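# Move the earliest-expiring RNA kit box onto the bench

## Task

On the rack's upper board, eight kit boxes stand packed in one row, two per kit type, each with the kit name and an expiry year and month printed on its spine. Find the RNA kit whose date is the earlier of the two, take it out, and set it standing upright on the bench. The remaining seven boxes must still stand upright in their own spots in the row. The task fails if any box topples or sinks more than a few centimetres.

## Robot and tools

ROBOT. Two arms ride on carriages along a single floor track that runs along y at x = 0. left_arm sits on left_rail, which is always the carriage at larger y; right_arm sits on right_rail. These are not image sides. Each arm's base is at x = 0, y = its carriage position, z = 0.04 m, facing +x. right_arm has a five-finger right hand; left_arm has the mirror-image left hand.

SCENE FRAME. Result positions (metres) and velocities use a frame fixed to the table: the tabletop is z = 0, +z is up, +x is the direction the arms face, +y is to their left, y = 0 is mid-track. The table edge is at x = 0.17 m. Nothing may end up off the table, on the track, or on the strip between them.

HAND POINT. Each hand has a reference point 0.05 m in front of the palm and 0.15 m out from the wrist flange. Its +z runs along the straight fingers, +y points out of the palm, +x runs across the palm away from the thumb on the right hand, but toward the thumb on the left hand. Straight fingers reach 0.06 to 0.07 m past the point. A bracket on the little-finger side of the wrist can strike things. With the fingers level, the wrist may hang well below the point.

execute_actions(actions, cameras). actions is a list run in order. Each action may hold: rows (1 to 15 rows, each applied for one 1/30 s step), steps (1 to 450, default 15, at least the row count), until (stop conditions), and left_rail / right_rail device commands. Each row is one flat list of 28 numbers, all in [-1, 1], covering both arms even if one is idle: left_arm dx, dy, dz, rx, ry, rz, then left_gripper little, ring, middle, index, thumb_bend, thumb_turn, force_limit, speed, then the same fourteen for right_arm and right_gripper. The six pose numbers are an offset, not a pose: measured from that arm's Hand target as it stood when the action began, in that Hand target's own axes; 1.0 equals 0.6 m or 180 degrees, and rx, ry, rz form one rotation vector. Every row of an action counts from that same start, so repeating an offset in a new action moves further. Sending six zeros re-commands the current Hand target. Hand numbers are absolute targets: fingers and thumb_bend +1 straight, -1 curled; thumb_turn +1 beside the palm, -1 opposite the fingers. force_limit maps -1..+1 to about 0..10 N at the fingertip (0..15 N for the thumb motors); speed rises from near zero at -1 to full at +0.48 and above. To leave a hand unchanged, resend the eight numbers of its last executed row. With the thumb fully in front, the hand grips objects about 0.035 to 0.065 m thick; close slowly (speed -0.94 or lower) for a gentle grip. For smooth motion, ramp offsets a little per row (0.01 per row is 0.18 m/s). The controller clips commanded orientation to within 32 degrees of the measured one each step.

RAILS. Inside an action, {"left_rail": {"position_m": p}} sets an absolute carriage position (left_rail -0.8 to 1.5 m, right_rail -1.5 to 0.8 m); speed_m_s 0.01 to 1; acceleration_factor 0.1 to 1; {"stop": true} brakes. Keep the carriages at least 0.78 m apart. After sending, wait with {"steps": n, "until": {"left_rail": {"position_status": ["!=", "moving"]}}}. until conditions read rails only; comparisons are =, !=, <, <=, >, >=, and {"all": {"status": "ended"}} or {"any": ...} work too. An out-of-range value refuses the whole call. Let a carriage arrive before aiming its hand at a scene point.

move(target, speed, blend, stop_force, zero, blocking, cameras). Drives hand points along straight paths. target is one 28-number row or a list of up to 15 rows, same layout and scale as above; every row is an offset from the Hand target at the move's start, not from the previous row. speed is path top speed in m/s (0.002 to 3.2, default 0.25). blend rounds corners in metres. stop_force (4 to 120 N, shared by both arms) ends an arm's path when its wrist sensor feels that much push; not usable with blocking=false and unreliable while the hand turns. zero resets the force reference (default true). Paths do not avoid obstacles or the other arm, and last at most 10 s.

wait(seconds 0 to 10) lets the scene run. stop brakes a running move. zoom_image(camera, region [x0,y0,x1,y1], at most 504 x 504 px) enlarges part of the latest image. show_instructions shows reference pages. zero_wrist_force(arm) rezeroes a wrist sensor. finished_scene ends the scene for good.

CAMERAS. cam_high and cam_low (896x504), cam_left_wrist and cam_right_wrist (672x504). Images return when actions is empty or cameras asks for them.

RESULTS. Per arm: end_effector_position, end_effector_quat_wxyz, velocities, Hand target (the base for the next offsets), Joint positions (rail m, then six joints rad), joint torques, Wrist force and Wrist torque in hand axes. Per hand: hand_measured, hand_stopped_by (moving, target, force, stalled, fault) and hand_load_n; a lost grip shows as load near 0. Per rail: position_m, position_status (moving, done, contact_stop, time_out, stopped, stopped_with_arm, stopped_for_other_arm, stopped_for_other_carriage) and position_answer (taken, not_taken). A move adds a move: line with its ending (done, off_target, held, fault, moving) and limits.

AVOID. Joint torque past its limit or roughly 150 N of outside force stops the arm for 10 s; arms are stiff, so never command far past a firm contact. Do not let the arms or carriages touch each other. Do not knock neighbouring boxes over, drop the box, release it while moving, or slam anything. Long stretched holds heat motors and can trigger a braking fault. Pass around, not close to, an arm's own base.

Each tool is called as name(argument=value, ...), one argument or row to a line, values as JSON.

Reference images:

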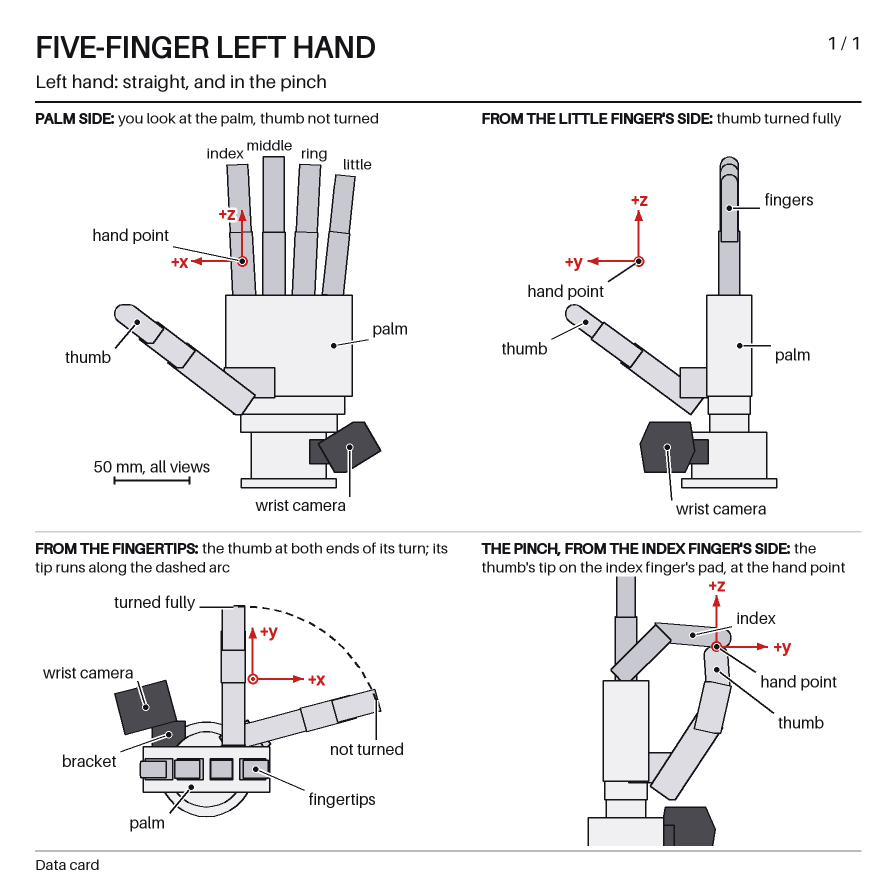

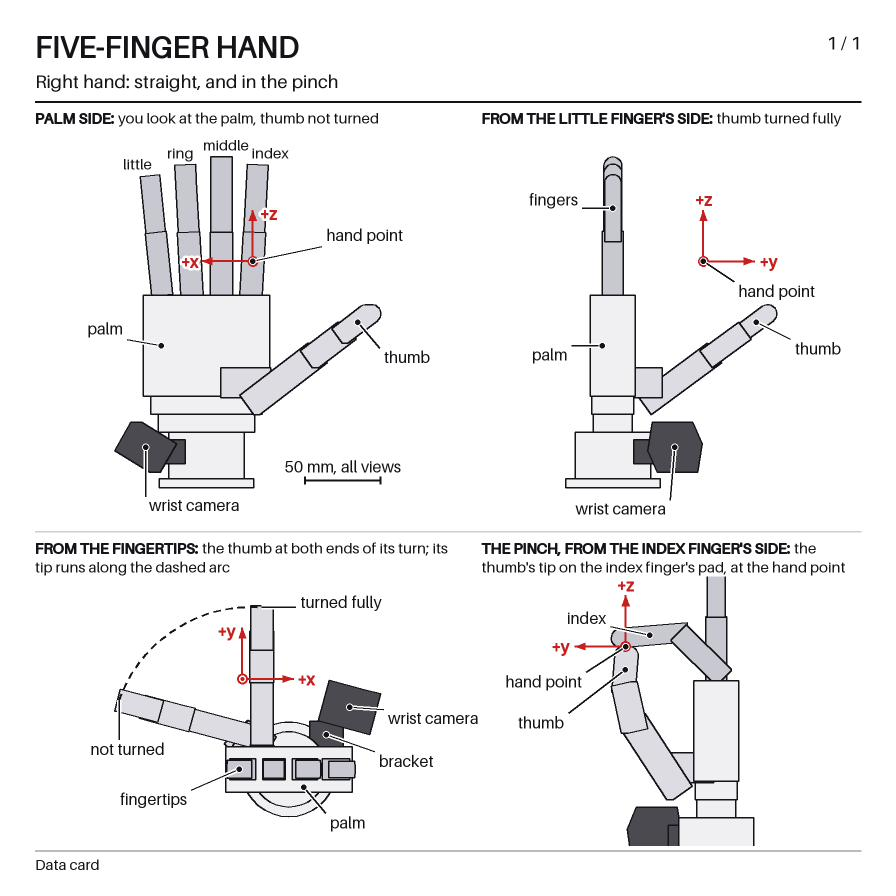

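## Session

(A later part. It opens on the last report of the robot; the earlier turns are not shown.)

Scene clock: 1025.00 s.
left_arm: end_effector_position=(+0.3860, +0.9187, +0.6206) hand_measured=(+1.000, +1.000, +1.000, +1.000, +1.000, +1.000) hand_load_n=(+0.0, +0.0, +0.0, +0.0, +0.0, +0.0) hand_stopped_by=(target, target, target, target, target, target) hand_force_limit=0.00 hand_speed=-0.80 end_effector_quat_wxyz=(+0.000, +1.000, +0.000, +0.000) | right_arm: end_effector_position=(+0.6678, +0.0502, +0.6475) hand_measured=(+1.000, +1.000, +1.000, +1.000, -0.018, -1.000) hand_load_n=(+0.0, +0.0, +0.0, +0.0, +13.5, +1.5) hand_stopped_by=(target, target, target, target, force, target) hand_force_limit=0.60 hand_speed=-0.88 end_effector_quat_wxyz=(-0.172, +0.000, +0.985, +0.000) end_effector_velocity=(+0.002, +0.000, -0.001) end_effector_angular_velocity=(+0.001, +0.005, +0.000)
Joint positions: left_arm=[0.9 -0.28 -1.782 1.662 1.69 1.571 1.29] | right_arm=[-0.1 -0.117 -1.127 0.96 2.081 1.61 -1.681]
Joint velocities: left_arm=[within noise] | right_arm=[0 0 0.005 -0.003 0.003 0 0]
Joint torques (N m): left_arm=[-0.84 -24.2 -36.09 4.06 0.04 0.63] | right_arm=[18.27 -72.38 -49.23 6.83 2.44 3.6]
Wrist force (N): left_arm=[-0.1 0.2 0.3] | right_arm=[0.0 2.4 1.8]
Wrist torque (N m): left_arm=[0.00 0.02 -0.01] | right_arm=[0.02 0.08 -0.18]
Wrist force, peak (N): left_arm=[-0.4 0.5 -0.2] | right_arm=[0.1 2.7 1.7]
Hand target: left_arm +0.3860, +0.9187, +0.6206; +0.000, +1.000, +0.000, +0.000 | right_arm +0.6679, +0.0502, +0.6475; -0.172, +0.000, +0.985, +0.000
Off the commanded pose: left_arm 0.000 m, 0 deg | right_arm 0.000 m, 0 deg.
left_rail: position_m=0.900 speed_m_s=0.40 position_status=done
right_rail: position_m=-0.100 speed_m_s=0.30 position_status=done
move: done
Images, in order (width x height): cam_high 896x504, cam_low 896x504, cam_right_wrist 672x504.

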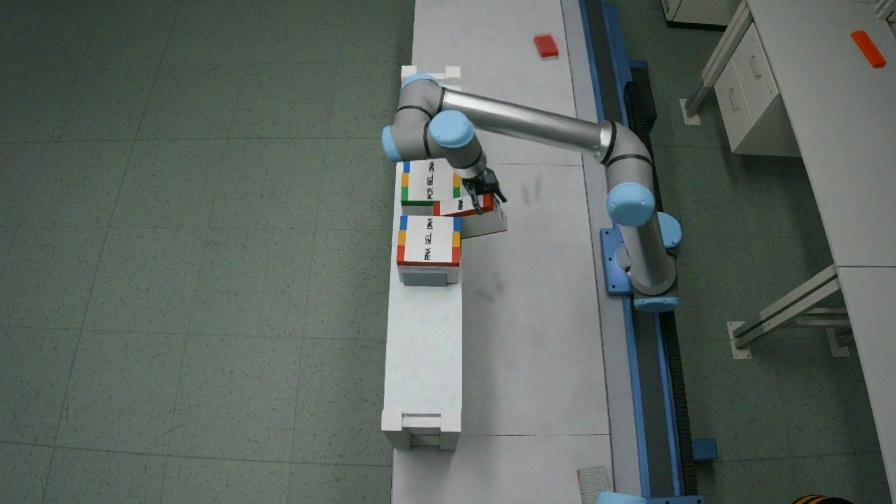

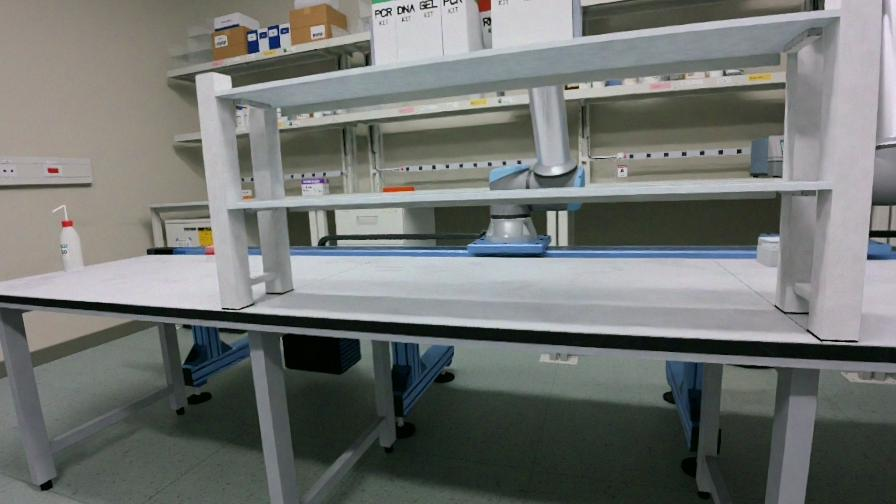

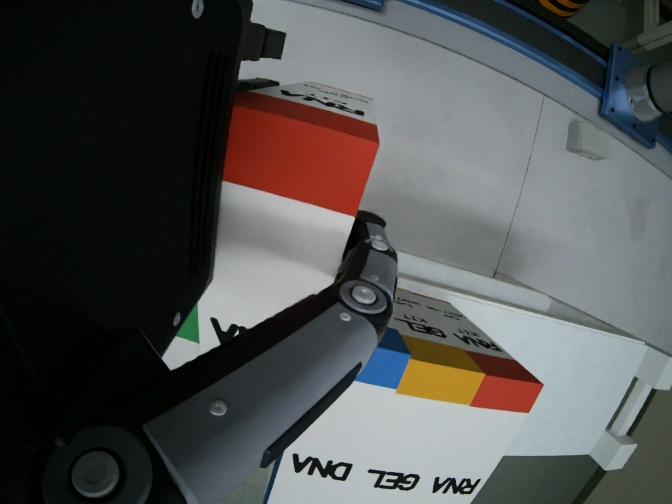

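move(
  target=[0,0,0,0,0,0,1,1,1,1,1,1,0,-0.8,0.0171,0.001,-0.047,0,0,0,1,1,1,1,-0.5,-1,0.6,-0.88],
  speed=0.04,
  cameras=["cam_right_wrist", "cam_high", "cam_low"],
)

zoom_image(
  camera="cam_high",
  region=[370, 130, 550, 300],
)

zoom_image(
  camera="cam_low",
  region=[440, 0, 540, 80],
)

Scene clock: 1032.30 s.
left_arm: end_effector_position=(+0.3860, +0.9187, +0.6206) hand_measured=(+1.000, +1.000, +1.000, +1.000, +1.000, +1.000) hand_load_n=(+0.0, +0.0, +0.0, +0.0, +0.0, +0.0) hand_stopped_by=(target, target, target, target, target, target) hand_force_limit=0.00 hand_speed=-0.80 end_effector_quat_wxyz=(+0.000, +1.000, +0.000, +0.000) | right_arm: end_effector_position=(+0.6678, +0.0508, +0.6773) hand_measured=(+1.000, +1.000, +1.000, +1.000, -0.018, -1.000) hand_load_n=(+0.0, -0.5, +0.0, +0.0, +12.0, +3.0) hand_stopped_by=(target, target, target, target, force, target) hand_force_limit=0.60 hand_speed=-0.88 end_effector_quat_wxyz=(-0.172, +0.000, +0.985, +0.000)
Joint positions: left_arm=[0.9 -0.28 -1.782 1.662 1.69 1.571 1.29] | right_arm=[-0.1 -0.116 -1.115 0.889 2.14 1.61 -1.681]
Joint torques (N m): left_arm=[0.97 -27.12 -34.97 3.9 0.38 0.62] | right_arm=[18.88 -68.84 -49.23 6.48 -1.65 3.16]
Wrist force (N): left_arm=[-0.1 0.2 0.3] | right_arm=[-1.2 0.0 2.3]
Wrist torque (N m): left_arm=[0.00 0.02 -0.02] | right_arm=[0.04 0.14 0.01]
Wrist force, peak (N): left_arm=[0.0 0.4 0.4] | right_arm=[-2.2 2.2 2.1]
Hand target: left_arm +0.3860, +0.9187, +0.6206; +0.000, +1.000, +0.000, +0.000 | right_arm +0.6678, +0.0508, +0.6775; -0.172, +0.000, +0.985, +0.000
Off the commanded pose: left_arm 0.000 m, 0 deg | right_arm 0.000 m, 0 deg.
left_rail: position_m=0.900 speed_m_s=0.40 position_status=done
right_rail: position_m=-0.100 speed_m_s=0.30 position_status=done
move: done
Images, in order (width x height): cam_high 896x504, cam_low 896x504, cam_right_wrist 672x504.

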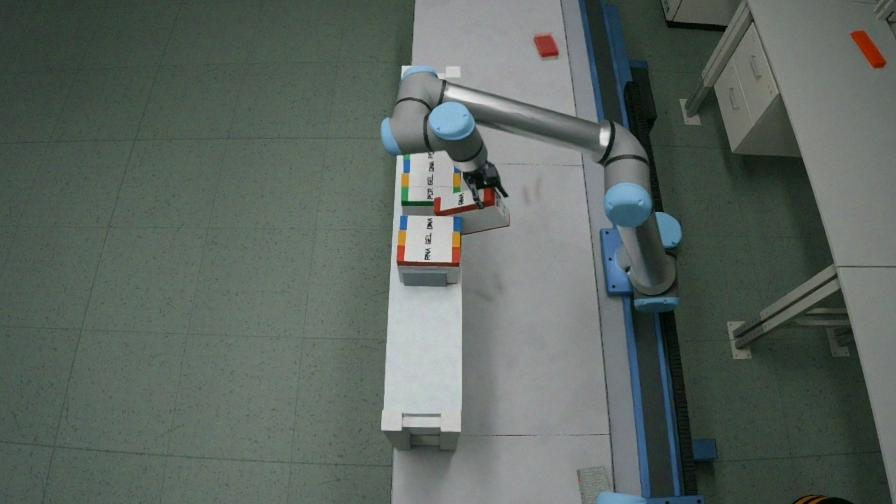

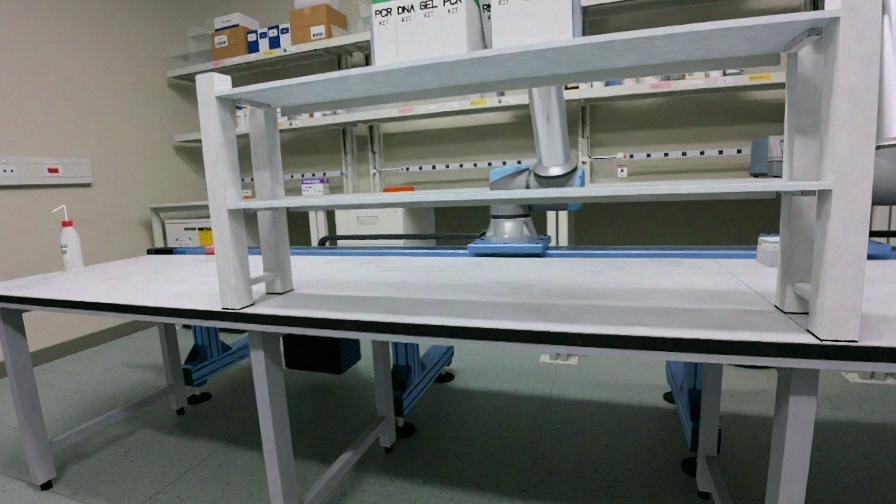

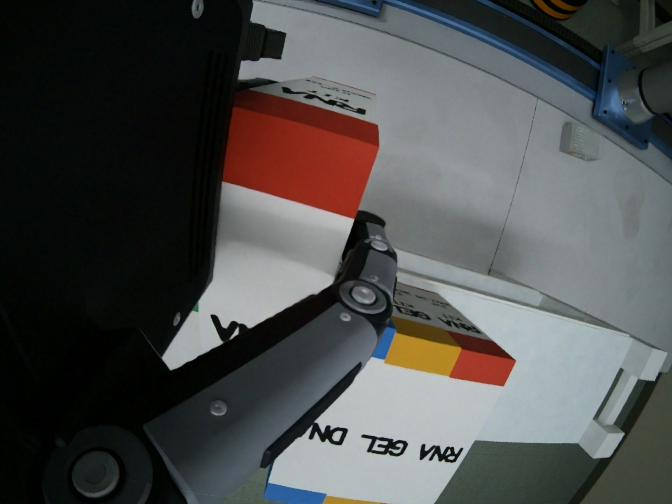

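Scaled by 2.800 from the camera's 896x504 image, which has a finer 1280x720 frame.

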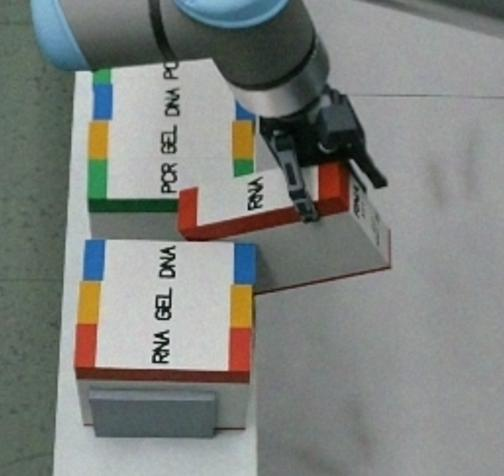

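Scaled by 5.040 from the camera's 896x504 image, which has a finer 1280x720 frame.

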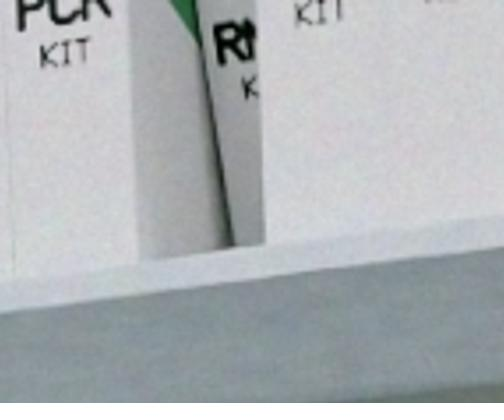

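move(
  target=[0,0,0,0,0,0,1,1,1,1,1,1,0,-0.8,0.3578,0,0.0893,0,0,0,1,1,1,1,-0.5,-1,0.6,-0.88],
  speed=0.1,
  cameras=["cam_right_wrist", "cam_high", "cam_low"],
)

zoom_image(
  camera="cam_high",
  region=[370, 100, 670, 300],
)

zoom_image(
  camera="cam_low",
  region=[350, 0, 630, 180],
)

Scene clock: 1042.40 s.
left_arm: end_effector_position=(+0.3860, +0.9187, +0.6206) hand_measured=(+1.000, +1.000, +1.000, +1.000, +1.000, +1.000) hand_load_n=(+0.0, +0.0, +0.0, +0.0, +0.0, +0.0) hand_stopped_by=(target, target, target, target, target, target) hand_force_limit=0.00 hand_speed=-0.80 end_effector_quat_wxyz=(+0.000, +1.000, +0.000, +0.000) | right_arm: end_effector_position=(+0.4479, +0.0506, +0.6999) hand_measured=(+1.000, +1.000, +1.000, +1.000, -0.018, -1.000) hand_load_n=(+0.0, +0.0, +0.0, +0.0, +12.5, +2.5) hand_stopped_by=(target, target, target, target, force, target) hand_force_limit=0.60 hand_speed=-0.88 end_effector_quat_wxyz=(-0.172, +0.000, +0.985, +0.000)
Joint positions: left_arm=[0.9 -0.28 -1.782 1.662 1.69 1.571 1.29] | right_arm=[-0.1 -0.168 -1.513 1.356 2.069 1.627 -1.73]
Joint torques (N m): left_arm=[-1.53 -25.8 -35.33 3.95 0.4 0.72] | right_arm=[-18.54 -57.5 -34.7 2.96 2.11 -2.92]
Wrist force (N): left_arm=[0.2 0.0 -0.2] | right_arm=[-1.4 0.1 1.7]
Wrist torque (N m): left_arm=[0.00 -0.03 0.01] | right_arm=[-0.01 0.13 0.11]
Wrist force, peak (N): left_arm=[0.1 0.4 0.6] | right_arm=[-2.7 -0.4 1.8]
Hand target: left_arm +0.3860, +0.9187, +0.6206; +0.000, +1.000, +0.000, +0.000 | right_arm +0.4477, +0.0506, +0.6999; -0.172, +0.000, +0.985, +0.000
Off the commanded pose: left_arm 0.000 m, 0 deg | right_arm 0.000 m, 0 deg.
left_rail: position_m=0.900 speed_m_s=0.40 position_status=done
right_rail: position_m=-0.100 speed_m_s=0.30 position_status=done
move: done
Images, in order (width x height): cam_high 896x504, cam_low 896x504, cam_right_wrist 672x504.

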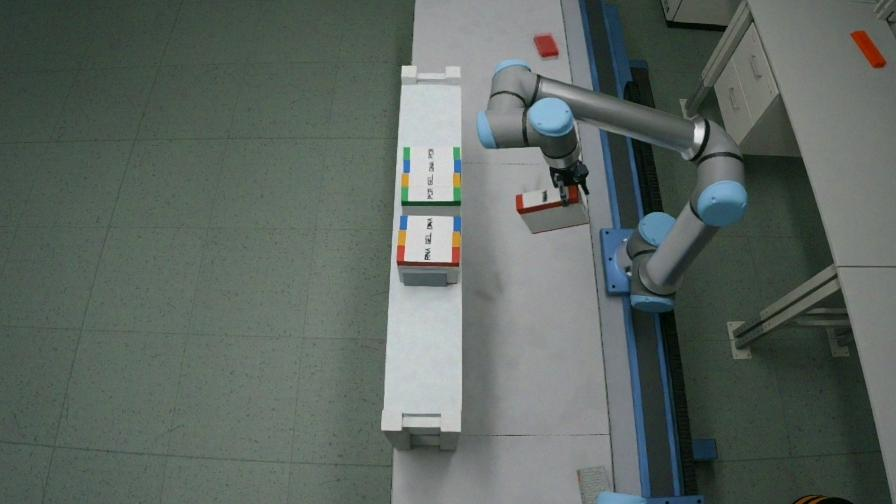

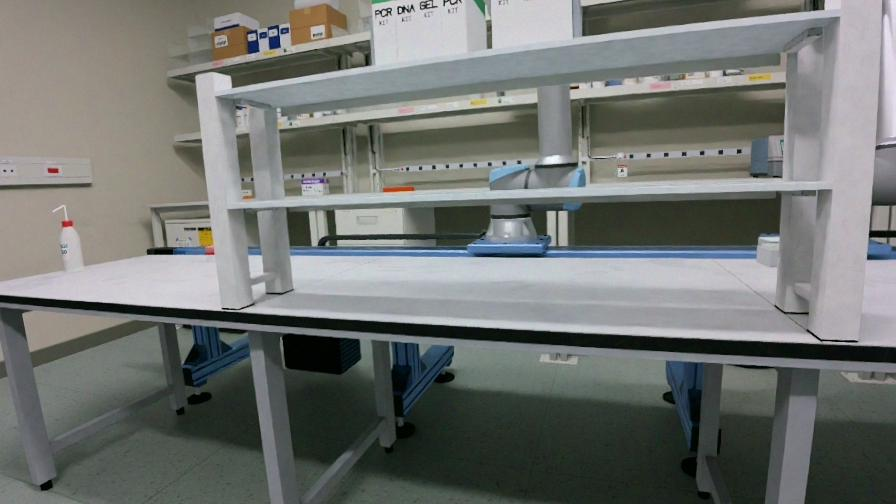

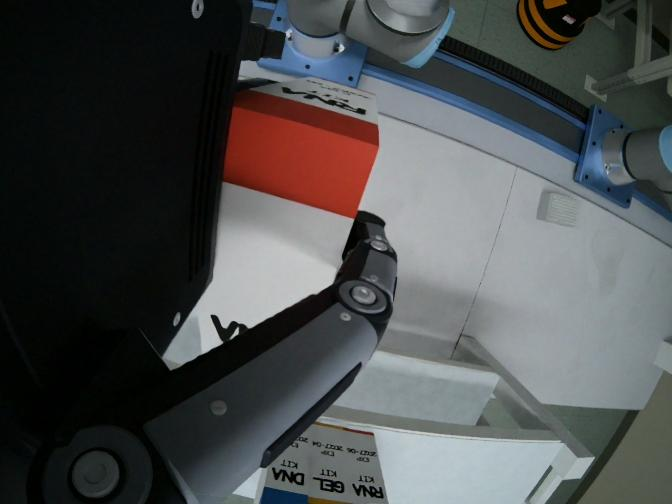

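Scaled by 1.680 from the camera's 896x504 image, which has a finer 1280x720 frame.

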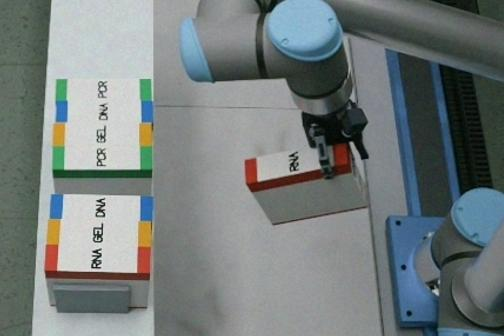

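Scaled by 1.800 from the camera's 896x504 image, which has a finer 1280x720 frame.

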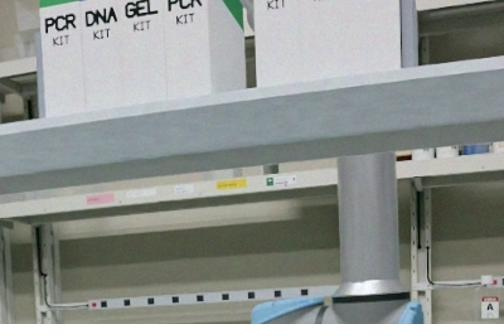

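move(
  target=[0,0,0,0,0,0,1,1,1,1,1,1,0,-0.8,-0.1647,0,0.6852,0,0,0,1,1,1,1,-0.5,-1,0.6,-0.88],
  speed=0.15,
  cameras=["cam_right_wrist", "cam_high", "cam_low"],
)

zoom_image(
  camera="cam_low",
  region=[400, 100, 700, 300],
)

Scene clock: 1057.60 s.
left_arm: end_effector_position=(+0.3860, +0.9187, +0.6206) hand_measured=(+1.000, +1.000, +1.000, +1.000, +1.000, +1.000) hand_load_n=(+0.0, +0.0, +0.0, +0.0, +0.0, +0.0) hand_stopped_by=(target, target, target, target, target, target) hand_force_limit=0.00 hand_speed=-0.80 end_effector_quat_wxyz=(+0.000, +1.000, +0.000, +0.000) | right_arm: end_effector_position=(+0.4012, +0.0507, +0.2798) hand_measured=(+1.000, +1.000, +1.000, +1.000, -0.018, -1.000) hand_load_n=(+0.0, +0.0, +0.0, +0.0, +12.0, +2.5) hand_stopped_by=(target, target, target, target, force, target) hand_force_limit=0.60 hand_speed=-0.88 end_effector_quat_wxyz=(-0.172, +0.000, +0.985, +0.000)
Joint positions: left_arm=[0.9 -0.28 -1.782 1.662 1.69 1.571 1.29] | right_arm=[-0.1 -0.185 -1.436 2.044 1.304 1.633 -1.746]
Joint torques (N m): left_arm=[0.11 -27.12 -36.61 3.93 0.1 0.74] | right_arm=[-17.32 -36.33 -28.24 3.19 -1.29 -2.76]
Wrist force (N): left_arm=[0.1 0.0 0.1] | right_arm=[-1.4 0.1 1.9]
Wrist torque (N m): left_arm=[-0.02 -0.01 0.01] | right_arm=[-0.06 0.07 0.15]
Wrist force, peak (N): left_arm=[0.3 0.3 0.5] | right_arm=[-1.8 0.2 2.9]
Hand target: left_arm +0.3860, +0.9187, +0.6206; +0.000, +1.000, +0.000, +0.000 | right_arm +0.4012, +0.0507, +0.2796; -0.172, +0.000, +0.985, +0.000
Off the commanded pose: left_arm 0.000 m, 0 deg | right_arm 0.000 m, 0 deg.
left_rail: position_m=0.900 speed_m_s=0.40 position_status=done
right_rail: position_m=-0.100 speed_m_s=0.30 position_status=done
move: done
Images, in order (width x height): cam_high 896x504, cam_low 896x504, cam_right_wrist 672x504.

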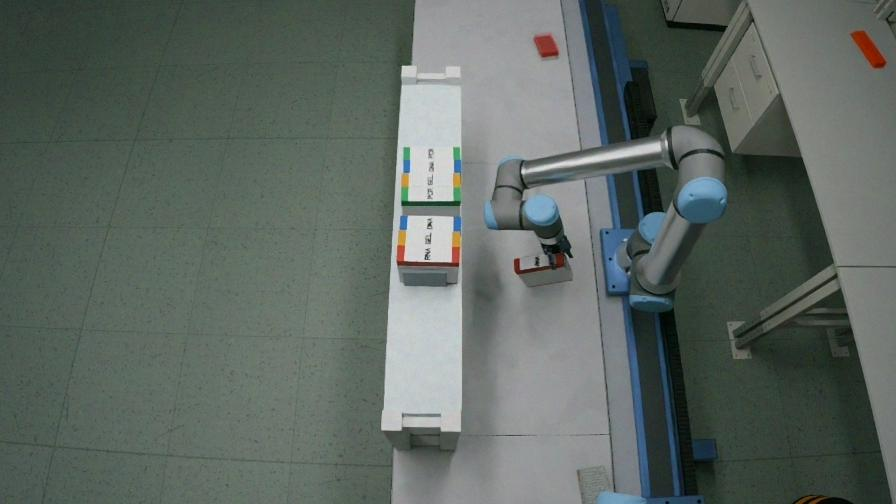

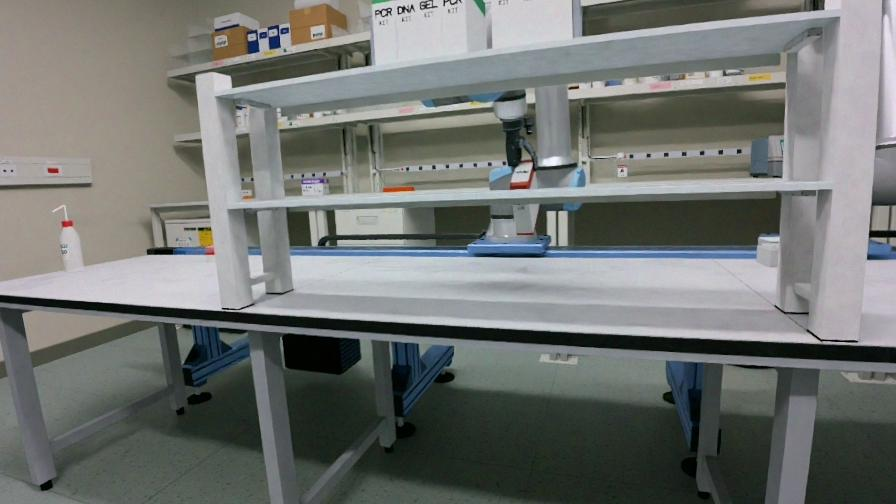

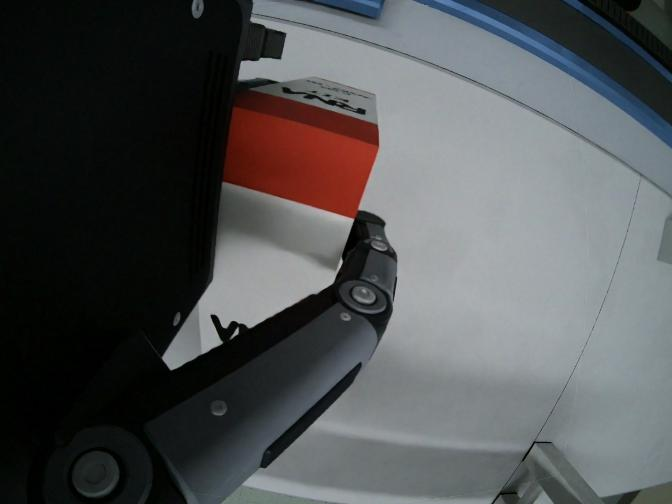

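Scaled by 1.680 from the camera's 896x504 image, which has a finer 1280x720 frame.

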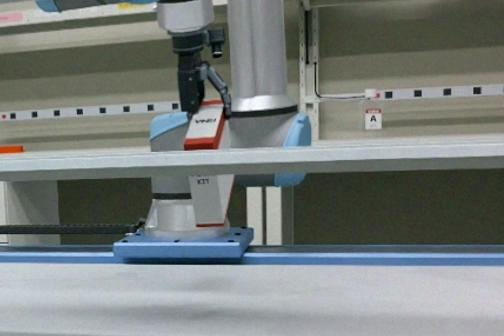

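zoom_image(
  camera="cam_low",
  region=[480, 140, 560, 250],
)

zoom_image(
  camera="cam_high",
  region=[490, 200, 600, 310],
)

zoom_image(
  camera="cam_right_wrist",
  region=[150, 30, 450, 330],
)

Scaled by 4.582 from the camera's 896x504 image, which has a finer 1280x720 frame.

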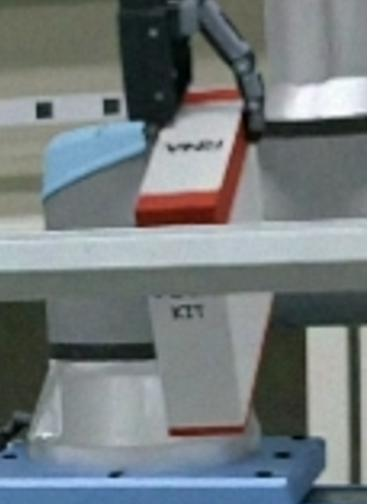

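Scaled by 4.582 from the camera's 896x504 image, which has a finer 1280x720 frame.

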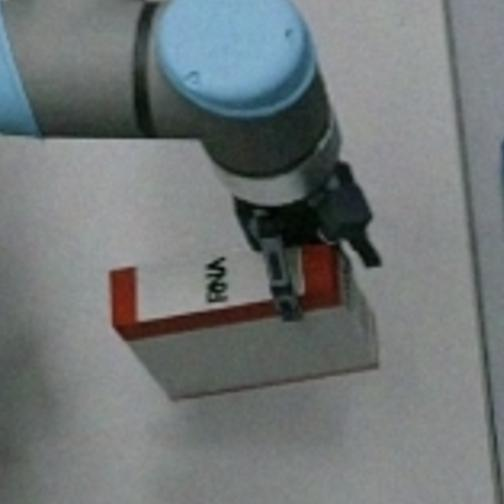

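Scaled by 1.680 from the camera's 672x504 image, which has a finer 960x720 frame.

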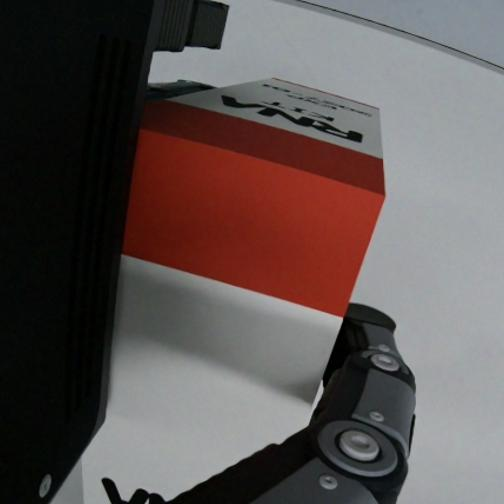

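move(
  target=[0,0,0,0,0,0,1,1,1,1,1,1,0,-0.8,-0.0741,0,0.2036,0,0,0,1,1,1,1,-0.5,-1,0.6,-0.88],
  speed=0.025,
  stop_force=4,
  cameras=["cam_right_wrist", "cam_high", "cam_low"],
)

zoom_image(
  camera="cam_low",
  region=[450, 160, 600, 300],
)

Scene clock: 1084.67 s.
left_arm: end_effector_position=(+0.3860, +0.9187, +0.6206) hand_measured=(+1.000, +1.000, +1.000, +1.000, +1.000, +1.000) hand_load_n=(+0.0, +0.0, +0.0, +0.0, +0.0, +0.0) hand_stopped_by=(target, target, target, target, target, target) hand_force_limit=0.00 hand_speed=-0.80 end_effector_quat_wxyz=(+0.000, +1.000, +0.000, +0.000) | right_arm: end_effector_position=(+0.4016, +0.0508, +0.1637) hand_measured=(+1.000, +1.000, +1.000, +1.000, -0.018, -1.000) hand_load_n=(+0.0, +0.0, +0.0, +0.0, +9.0, +1.5) hand_stopped_by=(target, target, target, target, force, target) hand_force_limit=0.60 hand_speed=-0.88 end_effector_quat_wxyz=(-0.172, +0.000, +0.985, +0.000)
Joint positions: left_arm=[0.9 -0.28 -1.782 1.662 1.69 1.571 1.29] | right_arm=[-0.1 -0.185 -1.292 2.128 1.075 1.633 -1.746]
Joint torques (N m): left_arm=[-0.57 -28.12 -35.15 3.76 0.51 0.2] | right_arm=[14.52 -63.11 -34.25 6.92 -1.79 1.94]
Wrist force (N): left_arm=[0.2 0.1 0.3] | right_arm=[-1.4 -0.1 1.7]
Wrist torque (N m): left_arm=[0.00 -0.02 0.00] | right_arm=[-0.13 0.12 0.09]
Wrist force, peak (N): left_arm=[0.2 0.2 0.6] | right_arm=[-1.7 -0.1 2.3]
Hand target: left_arm +0.3860, +0.9187, +0.6206; +0.000, +1.000, +0.000, +0.000 | right_arm +0.4016, +0.0508, +0.1637; -0.172, +0.000, +0.985, +0.000 (not the last commanded pose)
Off the commanded pose: left_arm 0.000 m, 0 deg | right_arm 0.014 m, 0 deg.
left_rail: position_m=0.900 speed_m_s=0.40 position_status=done
right_rail: position_m=-0.100 speed_m_s=0.30 position_status=done
move: contact (right_arm)
Images, in order (width x height): cam_high 896x504, cam_low 896x504, cam_right_wrist 672x504.

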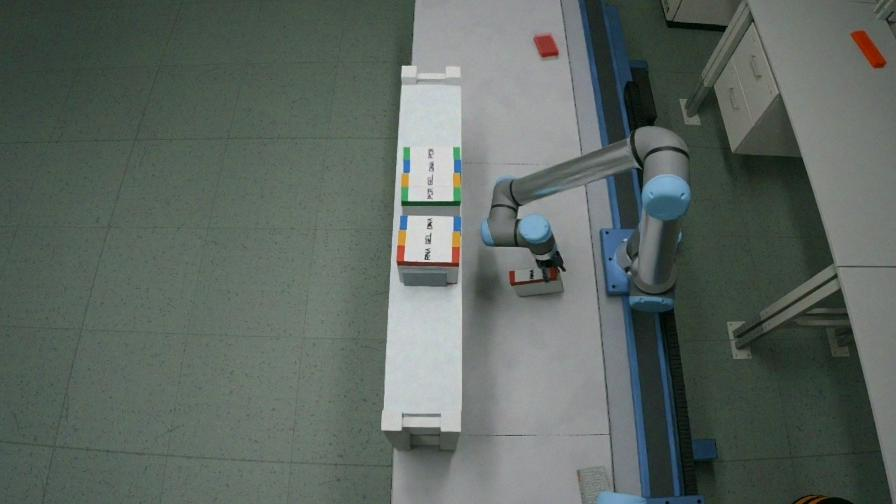

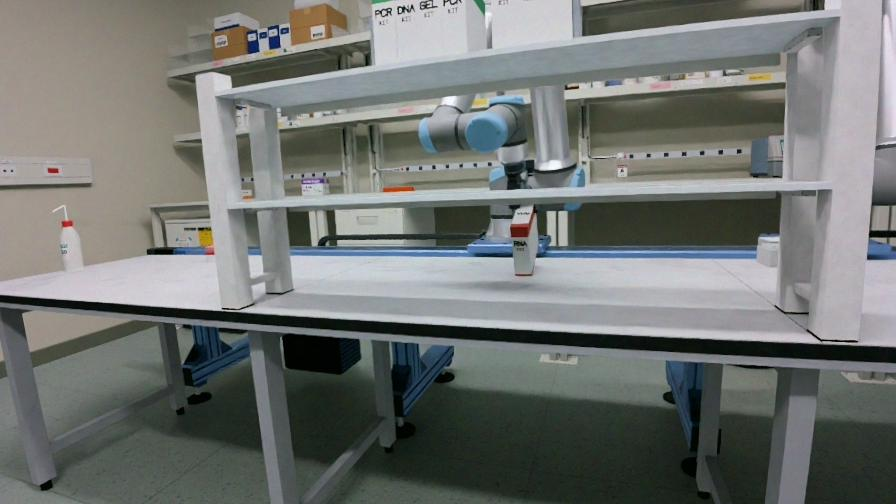

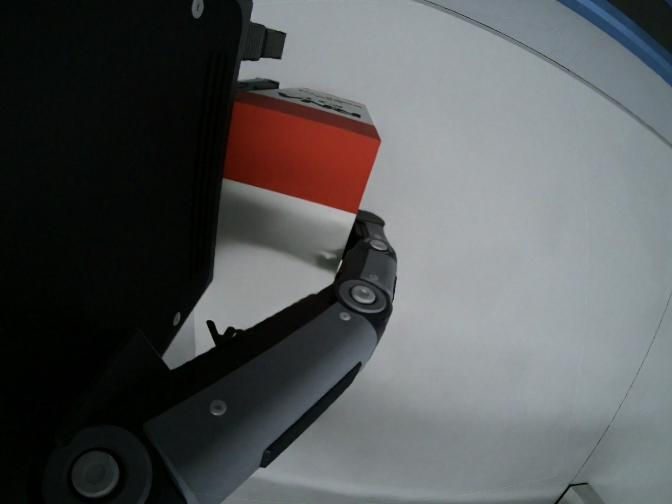

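Scaled by 3.360 from the camera's 896x504 image, which has a finer 1280x720 frame.

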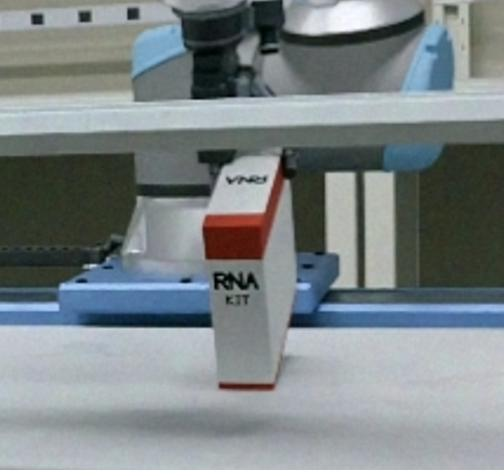

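move(
  target=[
    [0,0,0,0,0,0,1,1,1,1,1,1,0,-0.8,0.0294,0,0.0275,0,-0.0444,0,1,1,1,1,-0.5,-1,0.6,-0.88],
    [0,0,0,0,0,0,1,1,1,1,1,1,0,-0.8,0.0545,0,0.0594,0,-0.0889,0,1,1,1,1,-0.5,-1,0.6,-0.88],
    [0,0,0,0,0,0,1,1,1,1,1,1,0,-0.8,0.0653,0,0.0766,0,-0.1111,0,1,1,1,1,-0.5,-1,0.6,-0.88],
  ],
  speed=0.06,
  blend=[0.003,0.003,0],
  cameras=["cam_right_wrist", "cam_high", "cam_low"],
)

zoom_image(
  camera="cam_low",
  region=[450, 160, 600, 300],
)

zoom_image(
  camera="cam_high",
  region=[490, 200, 610, 320],
)

Scene clock: 1099.57 s.
left_arm: end_effector_position=(+0.3860, +0.9187, +0.6206) hand_measured=(+1.000, +1.000, +1.000, +1.000, +1.000, +1.000) hand_load_n=(+0.0, +0.0, +0.0, +0.0, +0.0, +0.0) hand_stopped_by=(target, target, target, target, target, target) hand_force_limit=0.00 hand_speed=-0.80 end_effector_quat_wxyz=(+0.000, +1.000, +0.000, +0.000) | right_arm: end_effector_position=(+0.3492, +0.0507, +0.1337) hand_measured=(+1.000, +1.000, +1.000, +1.000, -0.018, -1.000) hand_load_n=(+0.0, +0.0, +0.0, +0.0, +9.5, +2.0) hand_stopped_by=(target, target, target, target, force, target) hand_force_limit=0.60 hand_speed=-0.88 end_effector_quat_wxyz=(+0.001, +0.000, +1.000, +0.000)
Joint positions: left_arm=[0.9 -0.28 -1.782 1.662 1.69 1.571 1.29] | right_arm=[-0.1 -0.278 -1.528 2.385 0.712 1.57 -1.85]
Joint torques (N m): left_arm=[0.96 -30.67 -35.78 3.61 0.64 0.07] | right_arm=[-16.35 -38.26 -19.36 2.49 -2.54 -2.82]
Wrist force (N): left_arm=[-0.2 0.1 0.2] | right_arm=[-0.7 0.0 1.9]
Wrist torque (N m): left_arm=[-0.01 0.05 -0.02] | right_arm=[-0.04 0.15 0.08]
Wrist force, peak (N): left_arm=[0.2 0.6 0.4] | right_arm=[-1.2 0.0 2.3]
Hand target: left_arm +0.3860, +0.9187, +0.6206; +0.000, +1.000, +0.000, +0.000 | right_arm +0.3491, +0.0507, +0.1337; +0.002, +0.000, +1.000, +0.000
Off the commanded pose: left_arm 0.000 m, 0 deg | right_arm 0.000 m, 0 deg.
left_rail: position_m=0.900 speed_m_s=0.40 position_status=done
right_rail: position_m=-0.100 speed_m_s=0.30 position_status=done
move: done
Images, in order (width x height): cam_high 896x504, cam_low 896x504, cam_right_wrist 672x504.

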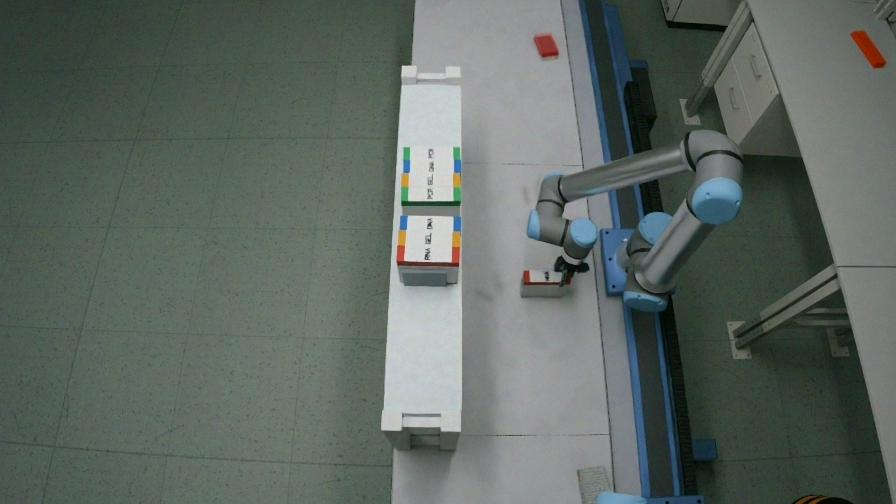

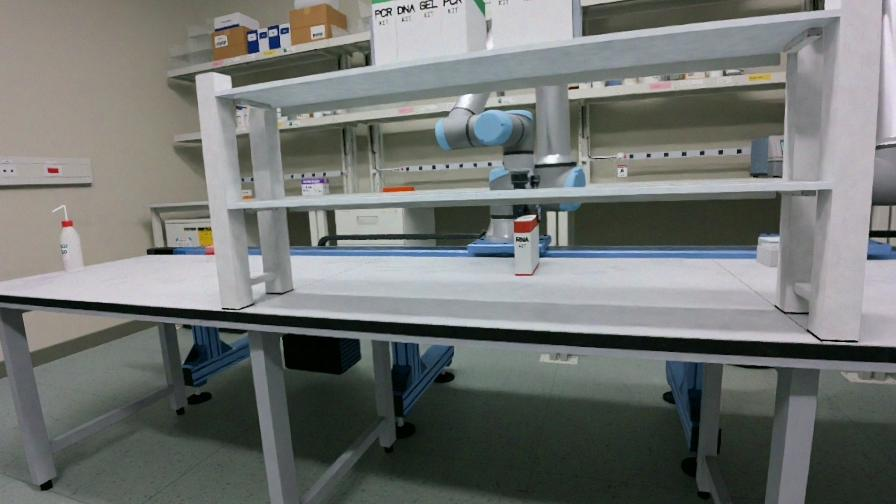

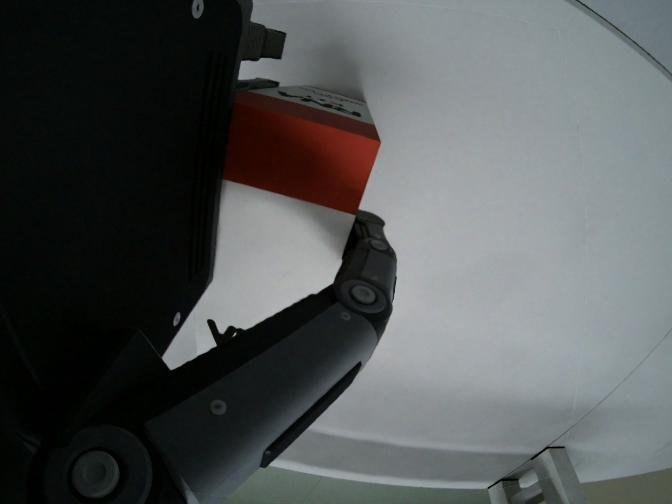

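Scaled by 3.360 from the camera's 896x504 image, which has a finer 1280x720 frame.

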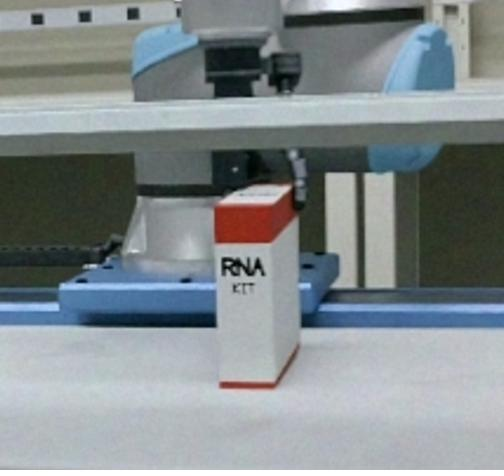

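Scaled by 4.200 from the camera's 896x504 image, which has a finer 1280x720 frame.

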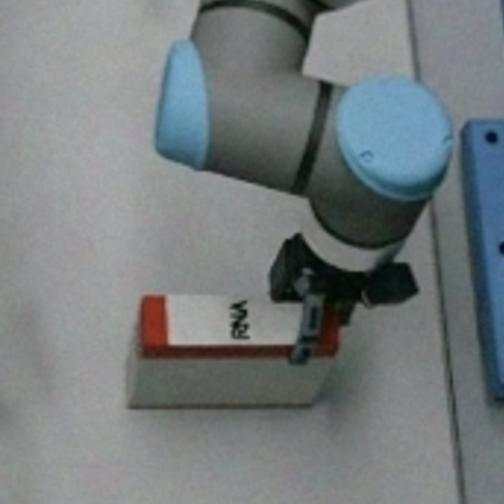

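move(
  target=[0,0,0,0,0,0,1,1,1,1,1,1,0,-0.8,0.0152,0,0.0125,0,-0.0222,0,1,1,1,1,-0.5,-1,0.6,-0.88],
  speed=0.03,
  cameras=["cam_right_wrist", "cam_low"],
)

zoom_image(
  camera="cam_low",
  region=[480, 190, 560, 290],
)

Scene clock: 1116.40 s.
left_arm: end_effector_position=(+0.3860, +0.9187, +0.6206) hand_measured=(+1.000, +1.000, +1.000, +1.000, +1.000, +1.000) hand_load_n=(+0.0, +0.0, +0.0, +0.0, +0.0, +0.0) hand_stopped_by=(target, target, target, target, target, target) hand_force_limit=0.00 hand_speed=-0.80 end_effector_quat_wxyz=(+0.000, +1.000, +0.000, +0.000) | right_arm: end_effector_position=(+0.3425, +0.0506, +0.1291) hand_measured=(+1.000, +1.000, +1.000, +1.000, -0.018, -1.000) hand_load_n=(+0.0, +0.0, +0.0, +0.0, +9.0, +1.0) hand_stopped_by=(target, target, target, target, force, target) hand_force_limit=0.60 hand_speed=-0.88 end_effector_quat_wxyz=(+0.028, +0.000, +1.000, +0.000)
Joint positions: left_arm=[0.9 -0.28 -1.782 1.662 1.69 1.571 1.29] | right_arm=[-0.1 -0.301 -1.565 2.425 0.658 1.554 -1.872]
Joint torques (N m): left_arm=[0.29 -27.5 -33.37 4.08 0.62 0.46] | right_arm=[0.93 -25.01 -26.67 2.91 -0.06 0.15]
Wrist force (N): left_arm=[0.2 0.2 0.0] | right_arm=[-1.8 -1.6 -26.8]
Wrist torque (N m): left_arm=[0.04 -0.03 0.00] | right_arm=[1.42 1.44 -0.04]
Wrist force, peak (N): left_arm=[0.3 0.6 0.2] | right_arm=[-12.7 -10.4 -136.9]
Hand target: left_arm +0.3860, +0.9187, +0.6206; +0.000, +1.000, +0.000, +0.000 | right_arm +0.3425, +0.0506, +0.1291; +0.028, +0.000, +1.000, +0.000 (not the last commanded pose)
Off the commanded pose: left_arm 0.000 m, 0 deg | right_arm 0.004 m, 1 deg.
FORCE FAULT: contact force on the right arm reached its limit, and that arm stopped for 10 seconds. The contact can be on any part of that arm, not only on its tool. That arm's remaining commands of this call were not run. That arm's target is now where it stood when the stop ended, not its last command. That arm accepts commands again.
left_rail: position_m=0.900 speed_m_s=0.40 position_status=done
right_rail: position_m=-0.100 speed_m_s=0.30 position_status=done
move: fault (right_arm)
Images, in order (width x height): cam_low 896x504, cam_right_wrist 672x504.

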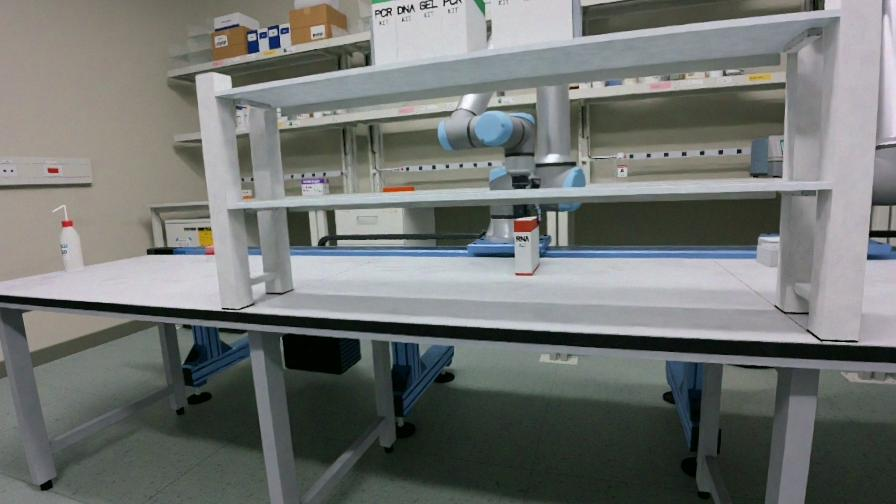

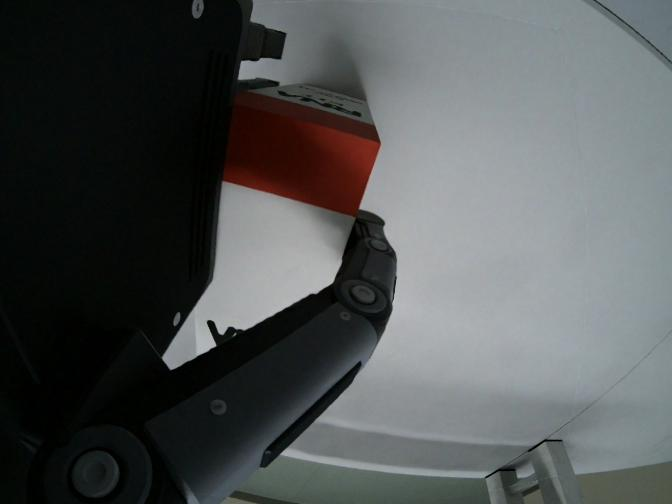

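Scaled by 5.040 from the camera's 896x504 image, which has a finer 1280x720 frame.

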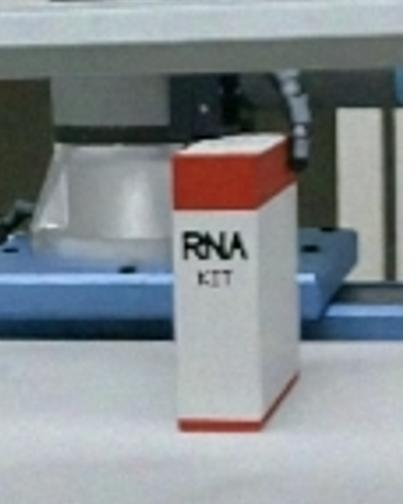

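move(
  target=[0,0,0,0,0,0,1,1,1,1,1,1,0,-0.8,0,0,-0.0015,0,0,0,1,1,1,1,-0.5,-1,0.6,-0.88],
  speed=0.01,
)

Scene clock: 1120.40 s.
left_arm: end_effector_position=(+0.3860, +0.9187, +0.6206) hand_measured=(+1.000, +1.000, +1.000, +1.000, +1.000, +1.000) hand_load_n=(+0.0, +0.0, +0.0, +0.0, +0.0, +0.0) hand_stopped_by=(target, target, target, target, target, target) hand_force_limit=0.00 hand_speed=-0.80 end_effector_quat_wxyz=(+0.000, +1.000, +0.000, +0.000) | right_arm: end_effector_position=(+0.3425, +0.0506, +0.1299) hand_measured=(+1.000, +1.000, +1.000, +1.000, -0.018, -1.000) hand_load_n=(+0.0, +0.0, +0.0, +0.0, +9.0, +1.5) hand_stopped_by=(target, target, target, target, force, target) hand_force_limit=0.60 hand_speed=-0.88 end_effector_quat_wxyz=(+0.028, +0.000, +1.000, +0.000)
Joint positions: left_arm=[0.9 -0.28 -1.782 1.662 1.69 1.571 1.29] | right_arm=[-0.1 -0.301 -1.567 2.424 0.66 1.554 -1.872]
Joint torques (N m): left_arm=[1.41 -28.41 -35.75 4.02 0.55 0.76] | right_arm=[-10.52 -37.06 -35.32 5.94 -0.11 -2.3]
Wrist force (N): left_arm=[0.0 0.0 0.1] | right_arm=[-0.6 -0.1 2.0]
Wrist torque (N m): left_arm=[-0.01 0.00 0.00] | right_arm=[-0.08 0.15 0.12]
Wrist force, peak (N): left_arm=[0.1 0.2 0.7] | right_arm=[-1.9 -1.7 -26.4]
Hand target: left_arm +0.3860, +0.9187, +0.6206; +0.000, +1.000, +0.000, +0.000 | right_arm +0.3425, +0.0506, +0.1300; +0.028, +0.000, +1.000, +0.000
Off the commanded pose: left_arm 0.000 m, 0 deg | right_arm 0.000 m, 0 deg.
left_rail: position_m=0.900 speed_m_s=0.40 position_status=done
right_rail: position_m=-0.100 speed_m_s=0.30 position_status=done
move: done


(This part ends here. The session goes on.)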